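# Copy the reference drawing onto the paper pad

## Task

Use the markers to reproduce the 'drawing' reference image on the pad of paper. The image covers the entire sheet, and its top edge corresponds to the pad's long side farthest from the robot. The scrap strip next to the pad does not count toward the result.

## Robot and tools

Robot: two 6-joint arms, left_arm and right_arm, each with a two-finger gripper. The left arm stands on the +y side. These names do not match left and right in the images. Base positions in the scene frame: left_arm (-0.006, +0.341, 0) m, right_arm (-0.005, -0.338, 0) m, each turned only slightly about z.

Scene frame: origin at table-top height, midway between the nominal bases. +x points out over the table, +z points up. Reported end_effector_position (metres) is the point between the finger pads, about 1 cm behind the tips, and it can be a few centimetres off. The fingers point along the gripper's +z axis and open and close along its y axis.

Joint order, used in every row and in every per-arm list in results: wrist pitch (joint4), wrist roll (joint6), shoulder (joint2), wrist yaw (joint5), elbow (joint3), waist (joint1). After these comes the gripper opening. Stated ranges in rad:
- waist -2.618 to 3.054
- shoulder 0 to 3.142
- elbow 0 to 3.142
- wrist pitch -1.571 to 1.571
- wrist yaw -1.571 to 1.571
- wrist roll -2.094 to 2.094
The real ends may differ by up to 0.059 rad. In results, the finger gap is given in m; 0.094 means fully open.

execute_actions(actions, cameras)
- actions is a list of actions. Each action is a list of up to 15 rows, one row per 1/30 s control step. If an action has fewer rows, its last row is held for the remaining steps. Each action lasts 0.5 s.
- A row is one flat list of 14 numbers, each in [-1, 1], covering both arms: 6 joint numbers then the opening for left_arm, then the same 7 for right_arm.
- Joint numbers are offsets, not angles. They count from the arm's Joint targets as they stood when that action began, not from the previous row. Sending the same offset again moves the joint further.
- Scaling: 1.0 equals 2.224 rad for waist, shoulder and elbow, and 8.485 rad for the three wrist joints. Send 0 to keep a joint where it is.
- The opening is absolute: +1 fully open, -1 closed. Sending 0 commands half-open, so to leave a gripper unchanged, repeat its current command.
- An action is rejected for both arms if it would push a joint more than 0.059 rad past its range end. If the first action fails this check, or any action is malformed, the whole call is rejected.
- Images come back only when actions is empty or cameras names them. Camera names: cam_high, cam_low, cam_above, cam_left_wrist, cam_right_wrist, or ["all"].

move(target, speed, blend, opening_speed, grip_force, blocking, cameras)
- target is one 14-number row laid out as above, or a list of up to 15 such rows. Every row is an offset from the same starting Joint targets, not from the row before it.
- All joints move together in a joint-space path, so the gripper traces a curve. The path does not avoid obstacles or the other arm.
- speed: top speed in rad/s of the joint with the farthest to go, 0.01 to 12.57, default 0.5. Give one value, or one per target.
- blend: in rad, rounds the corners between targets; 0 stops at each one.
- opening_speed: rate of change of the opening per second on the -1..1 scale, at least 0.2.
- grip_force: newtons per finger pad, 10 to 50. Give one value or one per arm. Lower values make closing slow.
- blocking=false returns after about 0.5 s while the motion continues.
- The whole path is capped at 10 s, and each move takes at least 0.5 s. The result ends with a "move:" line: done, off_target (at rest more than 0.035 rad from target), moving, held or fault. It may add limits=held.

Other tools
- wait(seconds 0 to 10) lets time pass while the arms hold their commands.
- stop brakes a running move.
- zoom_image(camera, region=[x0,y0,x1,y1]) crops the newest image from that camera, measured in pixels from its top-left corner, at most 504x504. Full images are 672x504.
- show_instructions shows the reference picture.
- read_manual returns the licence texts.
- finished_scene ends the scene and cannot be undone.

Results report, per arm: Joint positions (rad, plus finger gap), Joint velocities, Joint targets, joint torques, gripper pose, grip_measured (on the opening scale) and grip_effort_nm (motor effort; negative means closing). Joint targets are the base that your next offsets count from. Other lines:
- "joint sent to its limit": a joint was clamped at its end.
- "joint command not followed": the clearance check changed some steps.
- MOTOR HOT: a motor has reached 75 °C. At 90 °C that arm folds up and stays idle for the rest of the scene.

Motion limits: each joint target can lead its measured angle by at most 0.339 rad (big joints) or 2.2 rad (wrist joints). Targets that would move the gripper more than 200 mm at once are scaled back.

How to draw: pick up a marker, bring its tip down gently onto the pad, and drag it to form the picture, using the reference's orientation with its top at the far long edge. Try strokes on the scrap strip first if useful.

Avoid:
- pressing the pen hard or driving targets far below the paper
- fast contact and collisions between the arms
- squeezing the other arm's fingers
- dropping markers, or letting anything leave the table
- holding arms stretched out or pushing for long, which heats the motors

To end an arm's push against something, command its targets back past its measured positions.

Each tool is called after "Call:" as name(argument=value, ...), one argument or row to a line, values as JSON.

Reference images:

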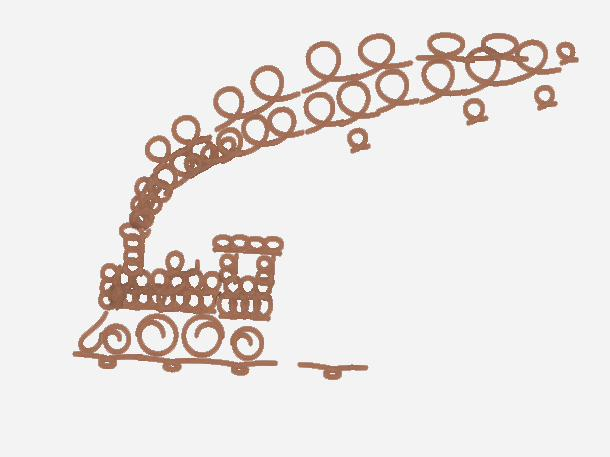

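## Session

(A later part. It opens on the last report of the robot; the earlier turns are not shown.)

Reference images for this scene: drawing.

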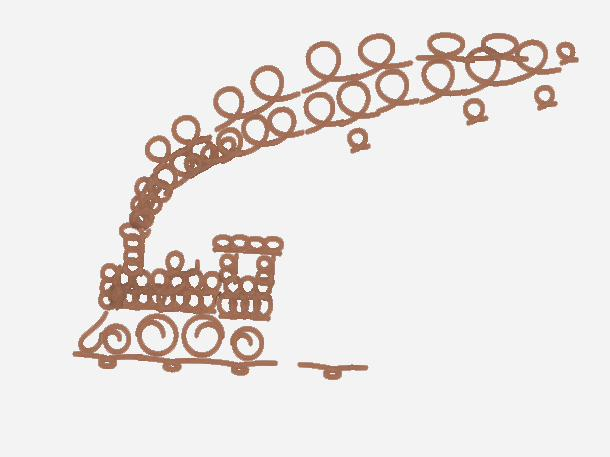

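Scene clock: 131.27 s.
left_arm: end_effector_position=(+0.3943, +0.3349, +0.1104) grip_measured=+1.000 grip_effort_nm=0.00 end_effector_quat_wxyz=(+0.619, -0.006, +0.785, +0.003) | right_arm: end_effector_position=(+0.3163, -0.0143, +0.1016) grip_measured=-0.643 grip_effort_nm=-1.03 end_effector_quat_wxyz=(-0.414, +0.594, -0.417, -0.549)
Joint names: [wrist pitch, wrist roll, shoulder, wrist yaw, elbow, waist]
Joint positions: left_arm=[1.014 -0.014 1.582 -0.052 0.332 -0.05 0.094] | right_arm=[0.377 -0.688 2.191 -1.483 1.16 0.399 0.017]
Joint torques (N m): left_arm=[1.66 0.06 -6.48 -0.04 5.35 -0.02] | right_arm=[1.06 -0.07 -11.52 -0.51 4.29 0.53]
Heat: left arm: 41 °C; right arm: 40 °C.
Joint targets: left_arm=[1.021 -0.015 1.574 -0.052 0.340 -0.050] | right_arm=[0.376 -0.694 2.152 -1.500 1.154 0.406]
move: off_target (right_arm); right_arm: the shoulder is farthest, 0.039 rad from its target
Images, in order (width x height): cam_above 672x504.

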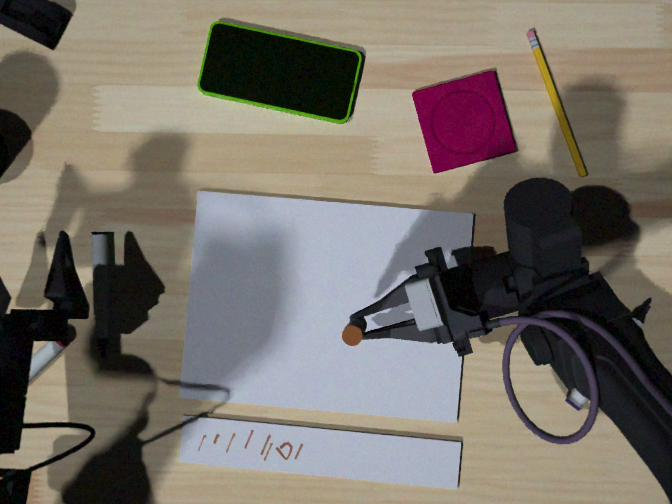

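Call:
execute_actions(
  actions=[],
  cameras=["cam_right_wrist","cam_low","cam_high"],
)

Call:
zoom_image(
  camera="cam_right_wrist",
  region=[230, 0, 450, 504],
)

Call:
zoom_image(
  camera="cam_low",
  region=[140, 190, 300, 300],
)

Scene clock: 137.60 s.
left_arm: end_effector_position=(+0.3943, +0.3349, +0.1104) grip_measured=+1.000 grip_effort_nm=0.00 end_effector_quat_wxyz=(+0.619, -0.006, +0.785, +0.003) | right_arm: end_effector_position=(+0.3163, -0.0143, +0.1016) grip_measured=-0.643 grip_effort_nm=-1.03 end_effector_quat_wxyz=(-0.414, +0.594, -0.417, -0.549)
Joint names: [wrist pitch, wrist roll, shoulder, wrist yaw, elbow, waist]
Joint positions: left_arm=[1.014 -0.014 1.582 -0.052 0.332 -0.05 0.094] | right_arm=[0.377 -0.688 2.191 -1.483 1.16 0.399 0.017]
Joint velocities: within noise
Joint torques (N m): left_arm=[1.67 0.04 -6.41 -0.04 5.22 -0.08] | right_arm=[1.07 -0.07 -11.52 -0.51 4.29 0.55]
Heat: left arm: 41 °C; right arm: 40 °C.
Joint targets: left_arm=[1.021 -0.015 1.574 -0.052 0.340 -0.050] | right_arm=[0.376 -0.694 2.152 -1.500 1.154 0.406]
Tool commands: left_gripper/opening=+1.0 right_gripper/opening=-0.8
Images, in order (width x height): cam_high 672x504, cam_low 672x504, cam_right_wrist 672x504.

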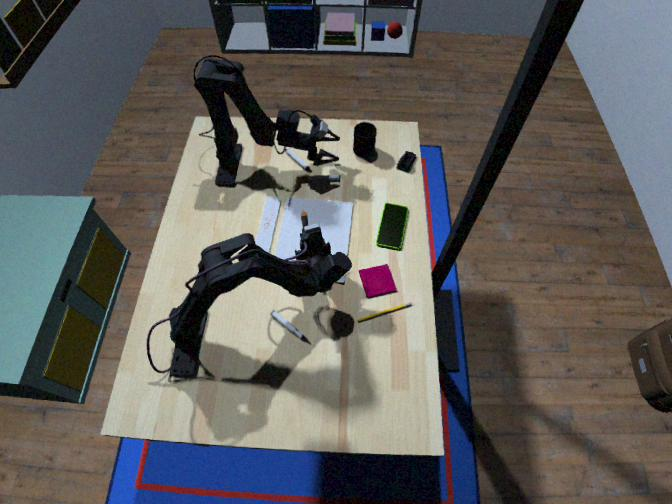

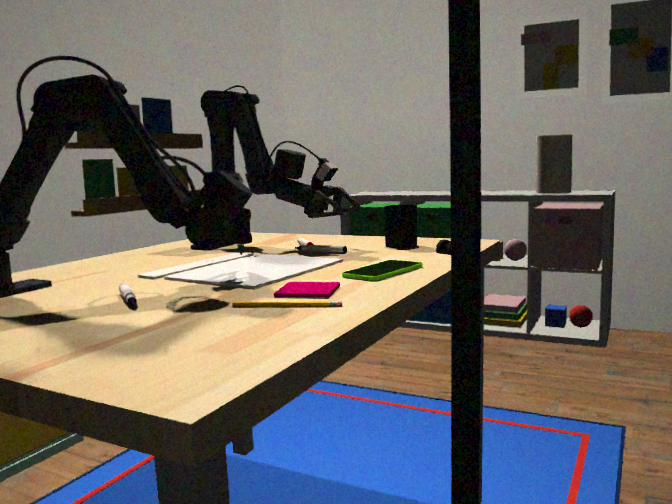

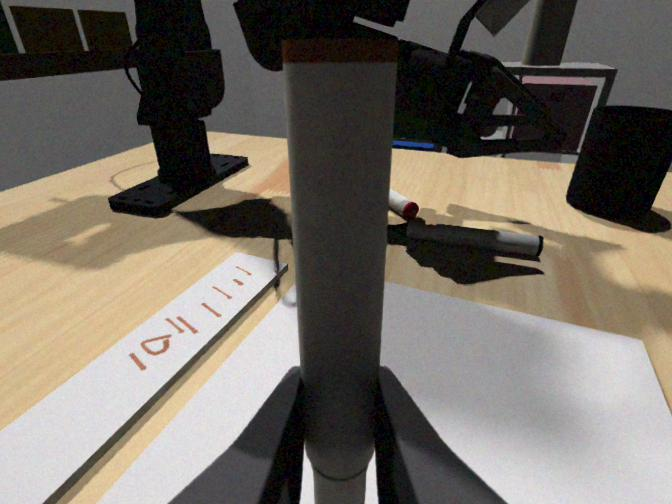

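Scaled by 1.000.

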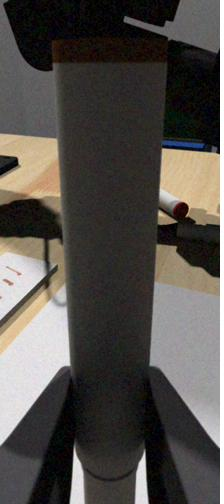

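Scaled by 3.150 from the camera's 672x504 image, which has a finer 960x720 frame.

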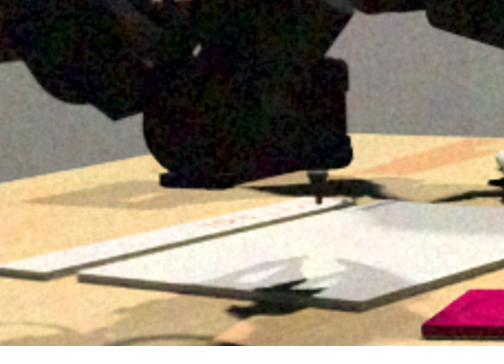

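Call:
move(
  target=[
    [0,0,0,0,0,0,1, 0,0,-0.04946,0,-0.11709,0.10917,-0.8],
    [0,0,0,0,0,0,1, 0,0,-0.02068,0,-0.11709,0.10917,-0.8],
    [0,0,0,0,0,0,1, 0,0,-0.00989,0,-0.11709,0.10917,-0.8],
  ],
  speed=[0.25,0.1,0.03],
)

Call:
wait(
  seconds=1,
)

Call:
move(
  target=[0,0,0,0,0,0,1, 0,0,-0.036,0,0,0,-0.8],
  speed=0.1,
)

Scene clock: 145.17 s.
left_arm: end_effector_position=(+0.3943, +0.3349, +0.1104) grip_measured=+1.000 grip_effort_nm=0.00 end_effector_quat_wxyz=(+0.619, -0.006, +0.785, +0.003) | right_arm: end_effector_position=(+0.1748, +0.0177, +0.0697) grip_measured=-0.643 grip_effort_nm=-1.03 end_effector_quat_wxyz=(-0.280, +0.613, -0.398, -0.623)
Joint names: [wrist pitch, wrist roll, shoulder, wrist yaw, elbow, waist]
Joint positions: left_arm=[1.014 -0.014 1.582 -0.052 0.332 -0.05 0.094] | right_arm=[0.377 -0.688 2.119 -1.48 0.9 0.65 0.017]
Joint torques (N m): left_arm=[1.7 0.04 -6.27 -0.04 5.3 -0.14] | right_arm=[0.96 -0.07 -6.56 -0.6 3.37 -0.1]
Heat: left arm: 41 °C; right arm: 40 °C.
Joint targets: left_arm=[1.021 -0.015 1.574 -0.052 0.340 -0.050] | right_arm=[0.376 -0.694 2.130 -1.500 0.893 0.649]
move: done

Scene clock: 146.17 s.
left_arm: end_effector_position=(+0.3943, +0.3349, +0.1104) grip_measured=+1.000 grip_effort_nm=0.00 end_effector_quat_wxyz=(+0.619, -0.006, +0.785, +0.003) | right_arm: end_effector_position=(+0.1748, +0.0177, +0.0697) grip_measured=-0.643 grip_effort_nm=-1.03 end_effector_quat_wxyz=(-0.280, +0.613, -0.398, -0.623)
Joint names: [wrist pitch, wrist roll, shoulder, wrist yaw, elbow, waist]
Joint positions: left_arm=[1.014 -0.014 1.582 -0.052 0.332 -0.05 0.094] | right_arm=[0.377 -0.688 2.119 -1.48 0.9 0.65 0.017]
Joint torques (N m): left_arm=[1.66 0.06 -6.43 -0.05 5.22 -0.01] | right_arm=[0.96 -0.07 -6.56 -0.6 3.36 -0.1]
Heat: left arm: 41 °C; right arm: 40 °C.
Joint targets: left_arm=[1.021 -0.015 1.574 -0.052 0.340 -0.050] | right_arm=[0.376 -0.694 2.130 -1.500 0.893 0.649]
Tool commands: left_gripper/opening=+1.0 right_gripper/opening=-0.8
wait: 1.00 s; at rest by 0.17 s

Scene clock: 147.27 s.
left_arm: end_effector_position=(+0.3943, +0.3349, +0.1104) grip_measured=+1.000 grip_effort_nm=0.00 end_effector_quat_wxyz=(+0.619, -0.006, +0.785, +0.003) | right_arm: end_effector_position=(+0.1761, +0.0186, +0.0823) grip_measured=-0.643 grip_effort_nm=-1.03 end_effector_quat_wxyz=(-0.292, +0.619, -0.386, -0.618)
Joint names: [wrist pitch, wrist roll, shoulder, wrist yaw, elbow, waist]
Joint positions: left_arm=[1.014 -0.014 1.582 -0.052 0.332 -0.05 0.094] | right_arm=[0.377 -0.688 2.082 -1.48 0.9 0.65 0.017]
Joint torques (N m): left_arm=[1.68 0.04 -6.53 -0.03 5.15 -0.09] | right_arm=[0.99 -0.07 -9.7 -0.59 3.55 -0.1]
Heat: left arm: 41 °C; right arm: 40 °C.
Joint targets: left_arm=[1.021 -0.015 1.574 -0.052 0.340 -0.050] | right_arm=[0.376 -0.694 2.050 -1.500 0.893 0.649]
move: done

Call:
move(
  target=[
    [0,0,0,0,0,0,1, 0,0,-0.02248,0,-0.04137,-0.02473,-0.8],
    [0,0,0,0,0,0,1, 0,0,0.0036,0,-0.04137,-0.02473,-0.8],
    [0,0,0,0,0,0,1, 0,0,0.01259,0,-0.04137,-0.02473,-0.8],
  ],
  speed=[0.08,0.1,0.03],
)

Call:
move(
  target=[0,0,0,0,0,0,1, 0,0,0,0,0,-0.01349,-0.8],
  speed=0.05,
)

Call:
move(
  target=[0,0,0,0,0,0,1, 0,0,-0.036,0,0,0,-0.8],
  speed=0.1,
)

Scene clock: 151.30 s.
left_arm: end_effector_position=(+0.3943, +0.3349, +0.1104) grip_measured=+1.000 grip_effort_nm=0.00 end_effector_quat_wxyz=(+0.619, -0.006, +0.785, +0.003) | right_arm: end_effector_position=(+0.1733, -0.0043, +0.0690) grip_measured=-0.643 grip_effort_nm=-1.03 end_effector_quat_wxyz=(-0.282, +0.596, -0.424, -0.621)
Joint names: [wrist pitch, wrist roll, shoulder, wrist yaw, elbow, waist]
Joint positions: left_arm=[1.014 -0.014 1.582 -0.052 0.332 -0.05 0.094] | right_arm=[0.377 -0.688 2.068 -1.48 0.808 0.6 0.017]
Joint torques (N m): left_arm=[1.68 0.04 -6.23 -0.03 5.2 -0.18] | right_arm=[0.94 -0.06 -6.05 -0.62 3.04 -0.55]
Heat: left arm: 41 °C; right arm: 40 °C.
Joint targets: left_arm=[1.021 -0.015 1.574 -0.052 0.340 -0.050] | right_arm=[0.376 -0.694 2.078 -1.500 0.801 0.594]
move: done

Scene clock: 152.20 s.
left_arm: end_effector_position=(+0.3943, +0.3349, +0.1104) grip_measured=+1.000 grip_effort_nm=0.00 end_effector_quat_wxyz=(+0.619, -0.006, +0.785, +0.003) | right_arm: end_effector_position=(+0.1831, -0.0098, +0.0691) grip_measured=-0.643 grip_effort_nm=-1.03 end_effector_quat_wxyz=(-0.291, +0.589, -0.433, -0.617)
Joint names: [wrist pitch, wrist roll, shoulder, wrist yaw, elbow, waist]
Joint positions: left_arm=[1.014 -0.014 1.582 -0.052 0.332 -0.05 0.094] | right_arm=[0.377 -0.688 2.068 -1.481 0.808 0.57 0.017]
Joint torques (N m): left_arm=[1.65 0.02 -6.43 -0.02 5.31 -0.08] | right_arm=[0.95 -0.07 -6.06 -0.6 3.04 -0.57]
Heat: left arm: 41 °C; right arm: 39 °C.
Joint targets: left_arm=[1.021 -0.015 1.574 -0.052 0.340 -0.050] | right_arm=[0.376 -0.694 2.078 -1.500 0.801 0.563]
move: done

Scene clock: 153.30 s.
left_arm: end_effector_position=(+0.3943, +0.3349, +0.1104) grip_measured=+1.000 grip_effort_nm=0.00 end_effector_quat_wxyz=(+0.619, -0.006, +0.785, +0.003) | right_arm: end_effector_position=(+0.1846, -0.0088, +0.0812) grip_measured=-0.643 grip_effort_nm=-1.03 end_effector_quat_wxyz=(-0.304, +0.596, -0.422, -0.611)
Joint names: [wrist pitch, wrist roll, shoulder, wrist yaw, elbow, waist]
Joint positions: left_arm=[1.014 -0.014 1.582 -0.052 0.332 -0.05 0.094] | right_arm=[0.377 -0.688 2.029 -1.48 0.808 0.57 0.017]
Joint torques (N m): left_arm=[1.66 0.02 -6.3 -0.03 5.3 -0.17] | right_arm=[0.96 -0.07 -9.09 -0.6 3.25 -0.58]
Heat: left arm: 41 °C; right arm: 39 °C.
Joint targets: left_arm=[1.021 -0.015 1.574 -0.052 0.340 -0.050] | right_arm=[0.376 -0.694 1.998 -1.500 0.801 0.563]
move: done

Call:
move(
  target=[
    [0,0,0,0,0,0,1, 0,0,-0.02563,0,-0.04285,-0.03552,-0.8],
    [0,0,0,0,0,0,1, 0,0,-0.02563,0,-0.04285,-0.02338,-0.8],
    [0,0,0,0,0,0,1, 0,0,0.0036,0,-0.04285,-0.02338,-0.8],
    [0,0,0,0,0,0,1, 0,0,0.01349,0,-0.04285,-0.02338,-0.8],
  ],
  speed=[0.08,0.05,0.1,0.03],
)

Call:
move(
  target=[0,0,0,0,0,0,1, 0,0,0,0,0,0.01349,-0.8],
  speed=0.05,
)

Call:
move(
  target=[
    [0,0,0,0,0,0,1, 0,0,-0.036,0,0,0,-0.8],
    [0,0,0,0,0,0,1, 0,0,-0.056,0,0,-0.12,-0.8],
  ],
  speed=[0.1,0.3],
  cameras=["cam_above"],
)

Call:
zoom_image(
  camera="cam_above",
  region=[320, 435, 390, 475],
)

Scene clock: 158.23 s.
left_arm: end_effector_position=(+0.3943, +0.3349, +0.1104) grip_measured=+1.000 grip_effort_nm=0.00 end_effector_quat_wxyz=(+0.619, -0.006, +0.785, +0.003) | right_arm: end_effector_position=(+0.1815, -0.0344, +0.0681) grip_measured=-0.643 grip_effort_nm=-1.03 end_effector_quat_wxyz=(-0.295, +0.566, -0.462, -0.616)
Joint names: [wrist pitch, wrist roll, shoulder, wrist yaw, elbow, waist]
Joint positions: left_arm=[1.014 -0.014 1.582 -0.052 0.332 -0.05 0.094] | right_arm=[0.377 -0.688 2.016 -1.487 0.713 0.506 0.017]
Joint torques (N m): left_arm=[1.66 0.03 -6.52 -0.08 5.23 -0.08] | right_arm=[0.91 -0.07 -5.46 -0.56 2.8 0.5]
Heat: left arm: 41 °C; right arm: 39 °C.
Joint targets: left_arm=[1.021 -0.015 1.574 -0.052 0.340 -0.050] | right_arm=[0.376 -0.694 2.028 -1.500 0.706 0.512]
move: done

Scene clock: 159.13 s.
left_arm: end_effector_position=(+0.3943, +0.3349, +0.1104) grip_measured=+1.000 grip_effort_nm=0.00 end_effector_quat_wxyz=(+0.619, -0.006, +0.785, +0.003) | right_arm: end_effector_position=(+0.1727, -0.0292, +0.0681) grip_measured=-0.643 grip_effort_nm=-1.03 end_effector_quat_wxyz=(-0.287, +0.572, -0.454, -0.620)
Joint names: [wrist pitch, wrist roll, shoulder, wrist yaw, elbow, waist]
Joint positions: left_arm=[1.014 -0.014 1.582 -0.052 0.332 -0.05 0.094] | right_arm=[0.377 -0.688 2.016 -1.487 0.713 0.534 0.017]
Joint torques (N m): left_arm=[1.64 0.06 -6.39 -0.01 5.26 -0.09] | right_arm=[0.91 -0.07 -5.45 -0.56 2.78 0.62]
Heat: left arm: 41 °C; right arm: 39 °C.
Joint targets: left_arm=[1.021 -0.015 1.574 -0.052 0.340 -0.050] | right_arm=[0.376 -0.694 2.028 -1.500 0.706 0.542]
move: done

Scene clock: 161.53 s.
left_arm: end_effector_position=(+0.3943, +0.3349, +0.1104) grip_measured=+1.000 grip_effort_nm=0.00 end_effector_quat_wxyz=(+0.619, -0.006, +0.785, +0.003) | right_arm: end_effector_position=(+0.2497, -0.0839, +0.0913) grip_measured=-0.643 grip_effort_nm=-1.03 end_effector_quat_wxyz=(-0.390, +0.528, -0.505, -0.560)
Joint names: [wrist pitch, wrist roll, shoulder, wrist yaw, elbow, waist]
Joint positions: left_arm=[1.014 -0.014 1.582 -0.052 0.332 -0.05 0.094] | right_arm=[0.377 -0.688 1.933 -1.48 0.713 0.276 0.017]
Joint torques (N m): left_arm=[1.66 0.03 -6.43 -0.06 5.22 -0.1] | right_arm=[0.97 -0.06 -8.35 -0.6 3.28 -0.12]
Heat: left arm: 41 °C; right arm: 39 °C.
Joint targets: left_arm=[1.021 -0.015 1.574 -0.052 0.340 -0.050] | right_arm=[0.376 -0.694 1.904 -1.500 0.706 0.275]
move: done
Images, in order (width x height): cam_above 672x504.

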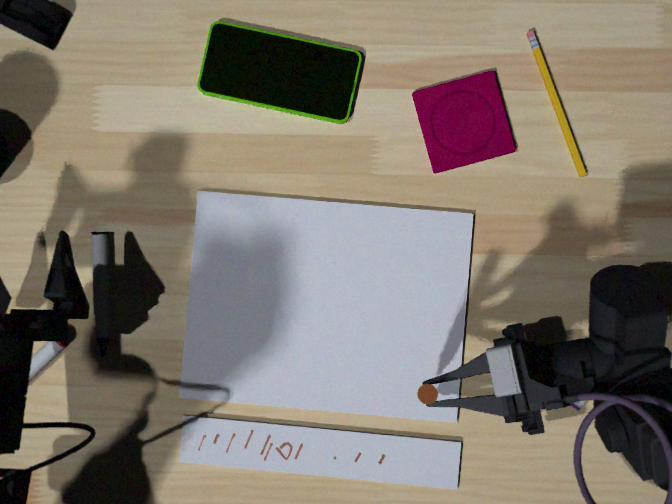

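Scaled by 7.200 from the camera's 672x504 image, which has a finer 960x720 frame.

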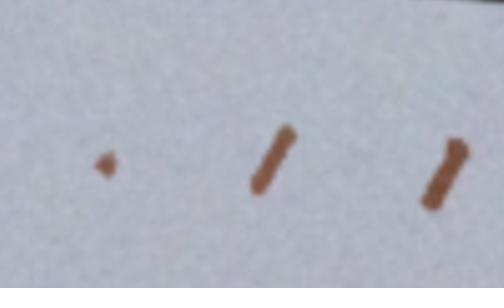

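Call:
move(
  target=[
    [0,0,0,0,0,0,1, 0,-0.01780,0.10342,0,0.15243,0.17536,-0.8],
    [0,0,0,0,0,0,1, 0,-0.01120,0.10342,0,0.12037,0.18853,-0.8],
    [0,0,0,0,0,0,1, 0,-0.01120,0.11421,0,0.12037,0.18853,-0.8],
    [0,0,0,0,0,0,1, 0,-0.01120,0.12266,0,0.12037,0.18853,-0.8],
  ],
  speed=[0.3,0.08,0.1,0.03],
)

Call:
move(
  target=[
    [0,0,0,0,0,0,1, 0,0.00203,0,0,0,0.00414,-0.8],
    [0,0,0,0,0,0,1, 0,0.00717,0,0,0,0.00526,-0.8],
    [0,0,0,0,0,0,1, 0,0.00717,0,0,0,-0.00239,-0.8],
    [0,0,0,0,0,0,1, 0,0.01530,0,0,0,-0.00396,-0.8],
    [0,0,0,0,0,0,1, 0,0.02235,0,0,0,-0.00796,-0.8],
    [0,0,0,0,0,0,1, 0,0.02532,0,0,0,-0.01290,-0.8],
    [0,0,0,0,0,0,1, 0,0.02131,0,0,0,-0.01592,-0.8],
    [0,0,0,0,0,0,1, 0,0.01617,0,0,0,-0.01704,-0.8],
    [0,0,0,0,0,0,1, 0,0.01617,0,0,0,-0.00939,-0.8],
    [0,0,0,0,0,0,1, 0,0.00804,0,0,0,-0.00782,-0.8],
    [0,0,0,0,0,0,1, 0,0.00099,0,0,0,-0.00382,-0.8],
    [0,0,0,0,0,0,1, 0,-0.00198,0,0,0,0.00112,-0.8],
    [0,0,0,0,0,0,1, 0,0.00121,0,0,0,0.00355,-0.8],
  ],
  speed=0.15,
  blend=[0.006,0.006,0.004,0.006,0.006,0.006,0.006,0.006,0.004,0.006,0.006,0.006,0],
)

Call:
move(
  target=[
    [0,0,0,0,0,0,1, 0,0,-0.036,0,0,0,-0.8],
    [0,0,0,0,0,0,1, 0,0,-0.056,0,0,-0.12,-0.8],
  ],
  speed=[0.1,0.3],
  cameras=["cam_above"],
)

Call:
zoom_image(
  camera="cam_above",
  region=[290, 435, 345, 470],
)

Scene clock: 168.70 s.
left_arm: end_effector_position=(+0.3943, +0.3349, +0.1104) grip_measured=+1.000 grip_effort_nm=0.00 end_effector_quat_wxyz=(+0.619, -0.006, +0.785, +0.003) | right_arm: end_effector_position=(+0.1767, +0.0367, +0.0707) grip_measured=-0.643 grip_effort_nm=-1.03 end_effector_quat_wxyz=(-0.314, +0.646, -0.340, -0.607)
Joint names: [wrist pitch, wrist roll, shoulder, wrist yaw, elbow, waist]
Joint positions: left_arm=[1.014 -0.014 1.582 -0.052 0.332 -0.05 0.094] | right_arm=[0.377 -0.796 2.164 -1.48 0.981 0.688 0.017]
Joint torques (N m): left_arm=[1.68 0.03 -6.41 -0.06 5.19 -0.01] | right_arm=[0.99 0.08 -6.89 -0.59 3.48 0.49]
Heat: left arm: 42 °C; right arm: 39 °C.
Joint targets: left_arm=[1.021 -0.015 1.574 -0.052 0.340 -0.050] | right_arm=[0.376 -0.789 2.176 -1.500 0.974 0.694]
move: done

Scene clock: 172.33 s.
left_arm: end_effector_position=(+0.3943, +0.3349, +0.1104) grip_measured=+1.000 grip_effort_nm=0.00 end_effector_quat_wxyz=(+0.619, -0.006, +0.785, +0.003) | right_arm: end_effector_position=(+0.1735, +0.0374, +0.0705) grip_measured=-0.643 grip_effort_nm=-1.03 end_effector_quat_wxyz=(-0.306, +0.643, -0.343, -0.613)
Joint names: [wrist pitch, wrist roll, shoulder, wrist yaw, elbow, waist]
Joint positions: left_arm=[1.014 -0.014 1.582 -0.052 0.332 -0.05 0.094] | right_arm=[0.377 -0.781 2.167 -1.485 0.981 0.694 0.017]
Joint torques (N m): left_arm=[1.66 0.03 -6.63 0 5.33 -0.08] | right_arm=[0.98 0.02 -7.08 -0.54 3.47 0.64]
Heat: left arm: 42 °C; right arm: 39 °C.
Joint targets: left_arm=[1.021 -0.015 1.574 -0.052 0.340 -0.050] | right_arm=[0.376 -0.779 2.176 -1.500 0.974 0.702]
move: done

Scene clock: 174.77 s.
left_arm: end_effector_position=(+0.3943, +0.3349, +0.1104) grip_measured=+1.000 grip_effort_nm=0.00 end_effector_quat_wxyz=(+0.619, -0.006, +0.785, +0.003) | right_arm: end_effector_position=(+0.2675, -0.0200, +0.0983) grip_measured=-0.643 grip_effort_nm=-1.03 end_effector_quat_wxyz=(-0.408, +0.608, -0.401, -0.551)
Joint names: [wrist pitch, wrist roll, shoulder, wrist yaw, elbow, waist]
Joint positions: left_arm=[1.014 -0.014 1.582 -0.052 0.332 -0.05 0.094] | right_arm=[0.377 -0.781 2.087 -1.48 0.981 0.434 0.017]
Joint torques (N m): left_arm=[1.69 0.04 -6.49 -0.07 5.35 -0.08] | right_arm=[1.03 0.02 -10.29 -0.56 3.88 0.16]
Heat: left arm: 42 °C; right arm: 39 °C.
Joint targets: left_arm=[1.021 -0.015 1.574 -0.052 0.340 -0.050] | right_arm=[0.376 -0.779 2.052 -1.500 0.974 0.435]
move: off_target (right_arm); right_arm: the shoulder is farthest, 0.036 rad from its target
Images, in order (width x height): cam_above 672x504.

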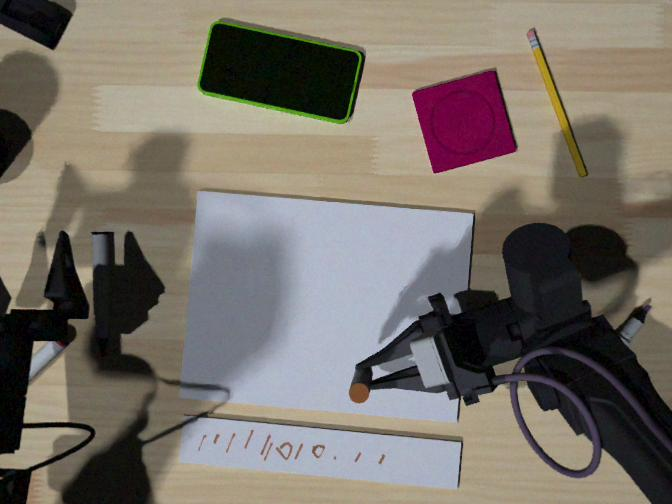

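Scaled by 9.164 from the camera's 672x504 image, which has a finer 960x720 frame.

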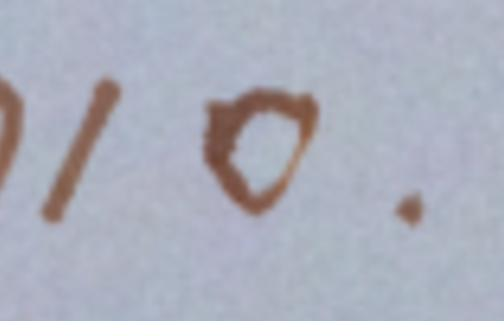

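Call:
show_instructions(
)

Reference images for this scene: drawing.

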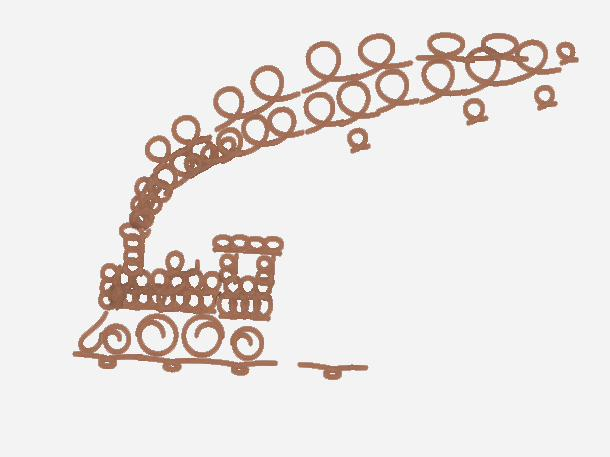

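Call:
move(
  target=[
    [0,0,0,0,0,0,1, 0,0.02079,0.10297,0,0.14658,-0.16111,-0.8],
    [0,0,0,0,0,0,1, 0,0.01490,0.10297,0,0.11093,-0.14762,-0.8],
    [0,0,0,0,0,0,1, 0,0.01490,0.11120,0,0.11093,-0.14762,-0.8],
  ],
  speed=[0.35,0.08,0.1],
  cameras=["cam_above"],
)

Scene clock: 186.93 s.
left_arm: end_effector_position=(+0.3943, +0.3349, +0.1104) grip_measured=+1.000 grip_effort_nm=0.00 end_effector_quat_wxyz=(+0.619, -0.006, +0.785, +0.003) | right_arm: end_effector_position=(+0.4107, -0.1221, +0.0753) grip_measured=-0.643 grip_effort_nm=-1.03 end_effector_quat_wxyz=(-0.471, +0.506, -0.522, -0.499)
Joint names: [wrist pitch, wrist roll, shoulder, wrist yaw, elbow, waist]
Joint positions: left_arm=[1.014 -0.014 1.582 -0.052 0.332 -0.05 0.094] | right_arm=[0.377 -0.644 2.295 -1.479 1.227 0.1 0.017]
Joint torques (N m): left_arm=[1.67 0.06 -6.37 -0.05 5.23 -0.13] | right_arm=[1.05 -0.09 -8.8 -0.55 4.08 0.5]
Heat: left arm: 42 °C; right arm: 39 °C.
Joint targets: left_arm=[1.021 -0.015 1.574 -0.052 0.340 -0.050] | right_arm=[0.376 -0.652 2.299 -1.500 1.220 0.107]
move: done
Images, in order (width x height): cam_above 672x504.

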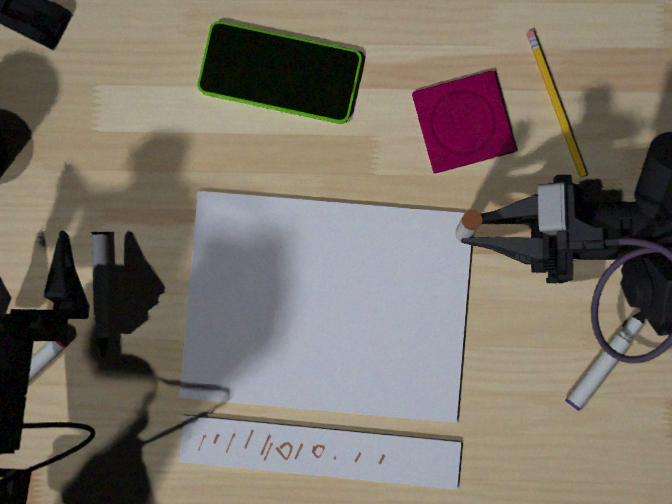

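Call:
move(
  target=[
    [0,0,0,0,0,0,1, 0,0,0.00823,0,0,0,-0.8],
    [0,0,0,0,0,0,1, 0,-0.00536,0.00823,0,0,0.00380,-0.8],
    [0,0,0,0,0,0,1, 0,-0.00783,0.00823,0,0,0.00708,-0.8],
    [0,0,0,0,0,0,1, 0,-0.01379,0.00823,0,0,0.00941,-0.8],
    [0,0,0,0,0,0,1, 0,-0.01975,0.00823,0,0,0.00266,-0.8],
    [0,0,0,0,0,0,1, 0,-0.02222,0.00823,0,0,0.00034,-0.8],
    [0,0,0,0,0,0,1, 0,-0.01763,0.00823,0,0,-0.00295,-0.8],
    [0,0,0,0,0,0,1, 0,-0.01167,0.00823,0,0,-0.00527,-0.8],
    [0,0,0,0,0,0,1, 0,-0.00570,0.00823,0,0,0.00147,-0.8],
    [0,0,0,0,0,0,1, 0,-0.00324,0.00823,0,0,0.00380,-0.8],
    [0,0,0,0,0,0,1, 0,-0.00783,0.00823,0,0,0.00708,-0.8],
    [0,0,0,0,0,0,1, 0,-0.00829,0.00823,0,0,0.01002,-0.8],
    [0,0,0,0,0,0,1, 0,-0.00829,-0.01875,0,0,0.01002,-0.8],
  ],
  speed=[0.03,0.15,0.15,0.15,0.15,0.15,0.15,0.15,0.15,0.15,0.15,0.15,0.15],
  blend=[0,0.006,0.006,0.006,0.004,0.006,0.006,0.006,0.004,0.006,0.006,0,0],
)

Call:
move(
  target=[0,0,0,0,0,0,1, 0,0,-0.03,0,0,-0.12,-0.8],
  speed=0.3,
  cameras=["cam_above"],
)

Call:
zoom_image(
  camera="cam_above",
  region=[425, 205, 485, 255],
)

Scene clock: 192.77 s.
left_arm: end_effector_position=(+0.3943, +0.3349, +0.1104) grip_measured=+1.000 grip_effort_nm=0.00 end_effector_quat_wxyz=(+0.619, -0.006, +0.785, +0.003) | right_arm: end_effector_position=(+0.4054, -0.1129, +0.0740) grip_measured=-0.643 grip_effort_nm=-1.03 end_effector_quat_wxyz=(-0.482, +0.530, -0.498, -0.488)
Joint names: [wrist pitch, wrist roll, shoulder, wrist yaw, elbow, waist]
Joint positions: left_arm=[1.014 -0.014 1.582 -0.052 0.332 -0.05 0.094] | right_arm=[0.377 -0.717 2.298 -1.48 1.227 0.123 0.017]
Joint torques (N m): left_arm=[1.7 0.03 -6.48 -0.06 5.27 0.01] | right_arm=[1.05 -0.06 -12.16 -0.55 4.07 0.51]
Heat: left arm: 42 °C; right arm: 39 °C.
Joint targets: left_arm=[1.021 -0.015 1.574 -0.052 0.340 -0.050] | right_arm=[0.376 -0.723 2.257 -1.500 1.220 0.129]
move: off_target (right_arm); blend cut to 0.0033 rad at target 11; right_arm: the shoulder is farthest, 0.041 rad from its target

Scene clock: 194.07 s.
left_arm: end_effector_position=(+0.3943, +0.3349, +0.1104) grip_measured=+1.000 grip_effort_nm=0.00 end_effector_quat_wxyz=(+0.619, -0.006, +0.785, +0.003) | right_arm: end_effector_position=(+0.4522, -0.2281, +0.1023) grip_measured=-0.643 grip_effort_nm=-1.03 end_effector_quat_wxyz=(+0.559, -0.477, +0.547, +0.401)
Joint names: [wrist pitch, wrist roll, shoulder, wrist yaw, elbow, waist]
Joint positions: left_arm=[1.014 -0.014 1.582 -0.052 0.332 -0.05 0.094] | right_arm=[0.377 -0.717 2.23 -1.48 1.227 -0.141 0.017]
Joint torques (N m): left_arm=[1.68 0.05 -6.46 -0.05 5.16 -0.12] | right_arm=[1.08 -0.06 -11.86 -0.53 4.38 0.23]
Heat: left arm: 42 °C; right arm: 39 °C.
Joint targets: left_arm=[1.021 -0.015 1.574 -0.052 0.340 -0.050] | right_arm=[0.376 -0.723 2.191 -1.500 1.220 -0.138]
move: off_target (right_arm); right_arm: the shoulder is farthest, 0.039 rad from its target
Images, in order (width x height): cam_above 672x504.

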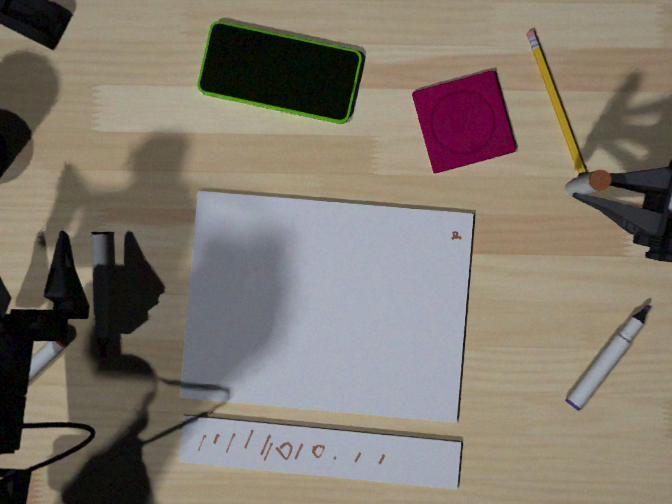

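Scaled by 8.400 from the camera's 672x504 image, which has a finer 960x720 frame.

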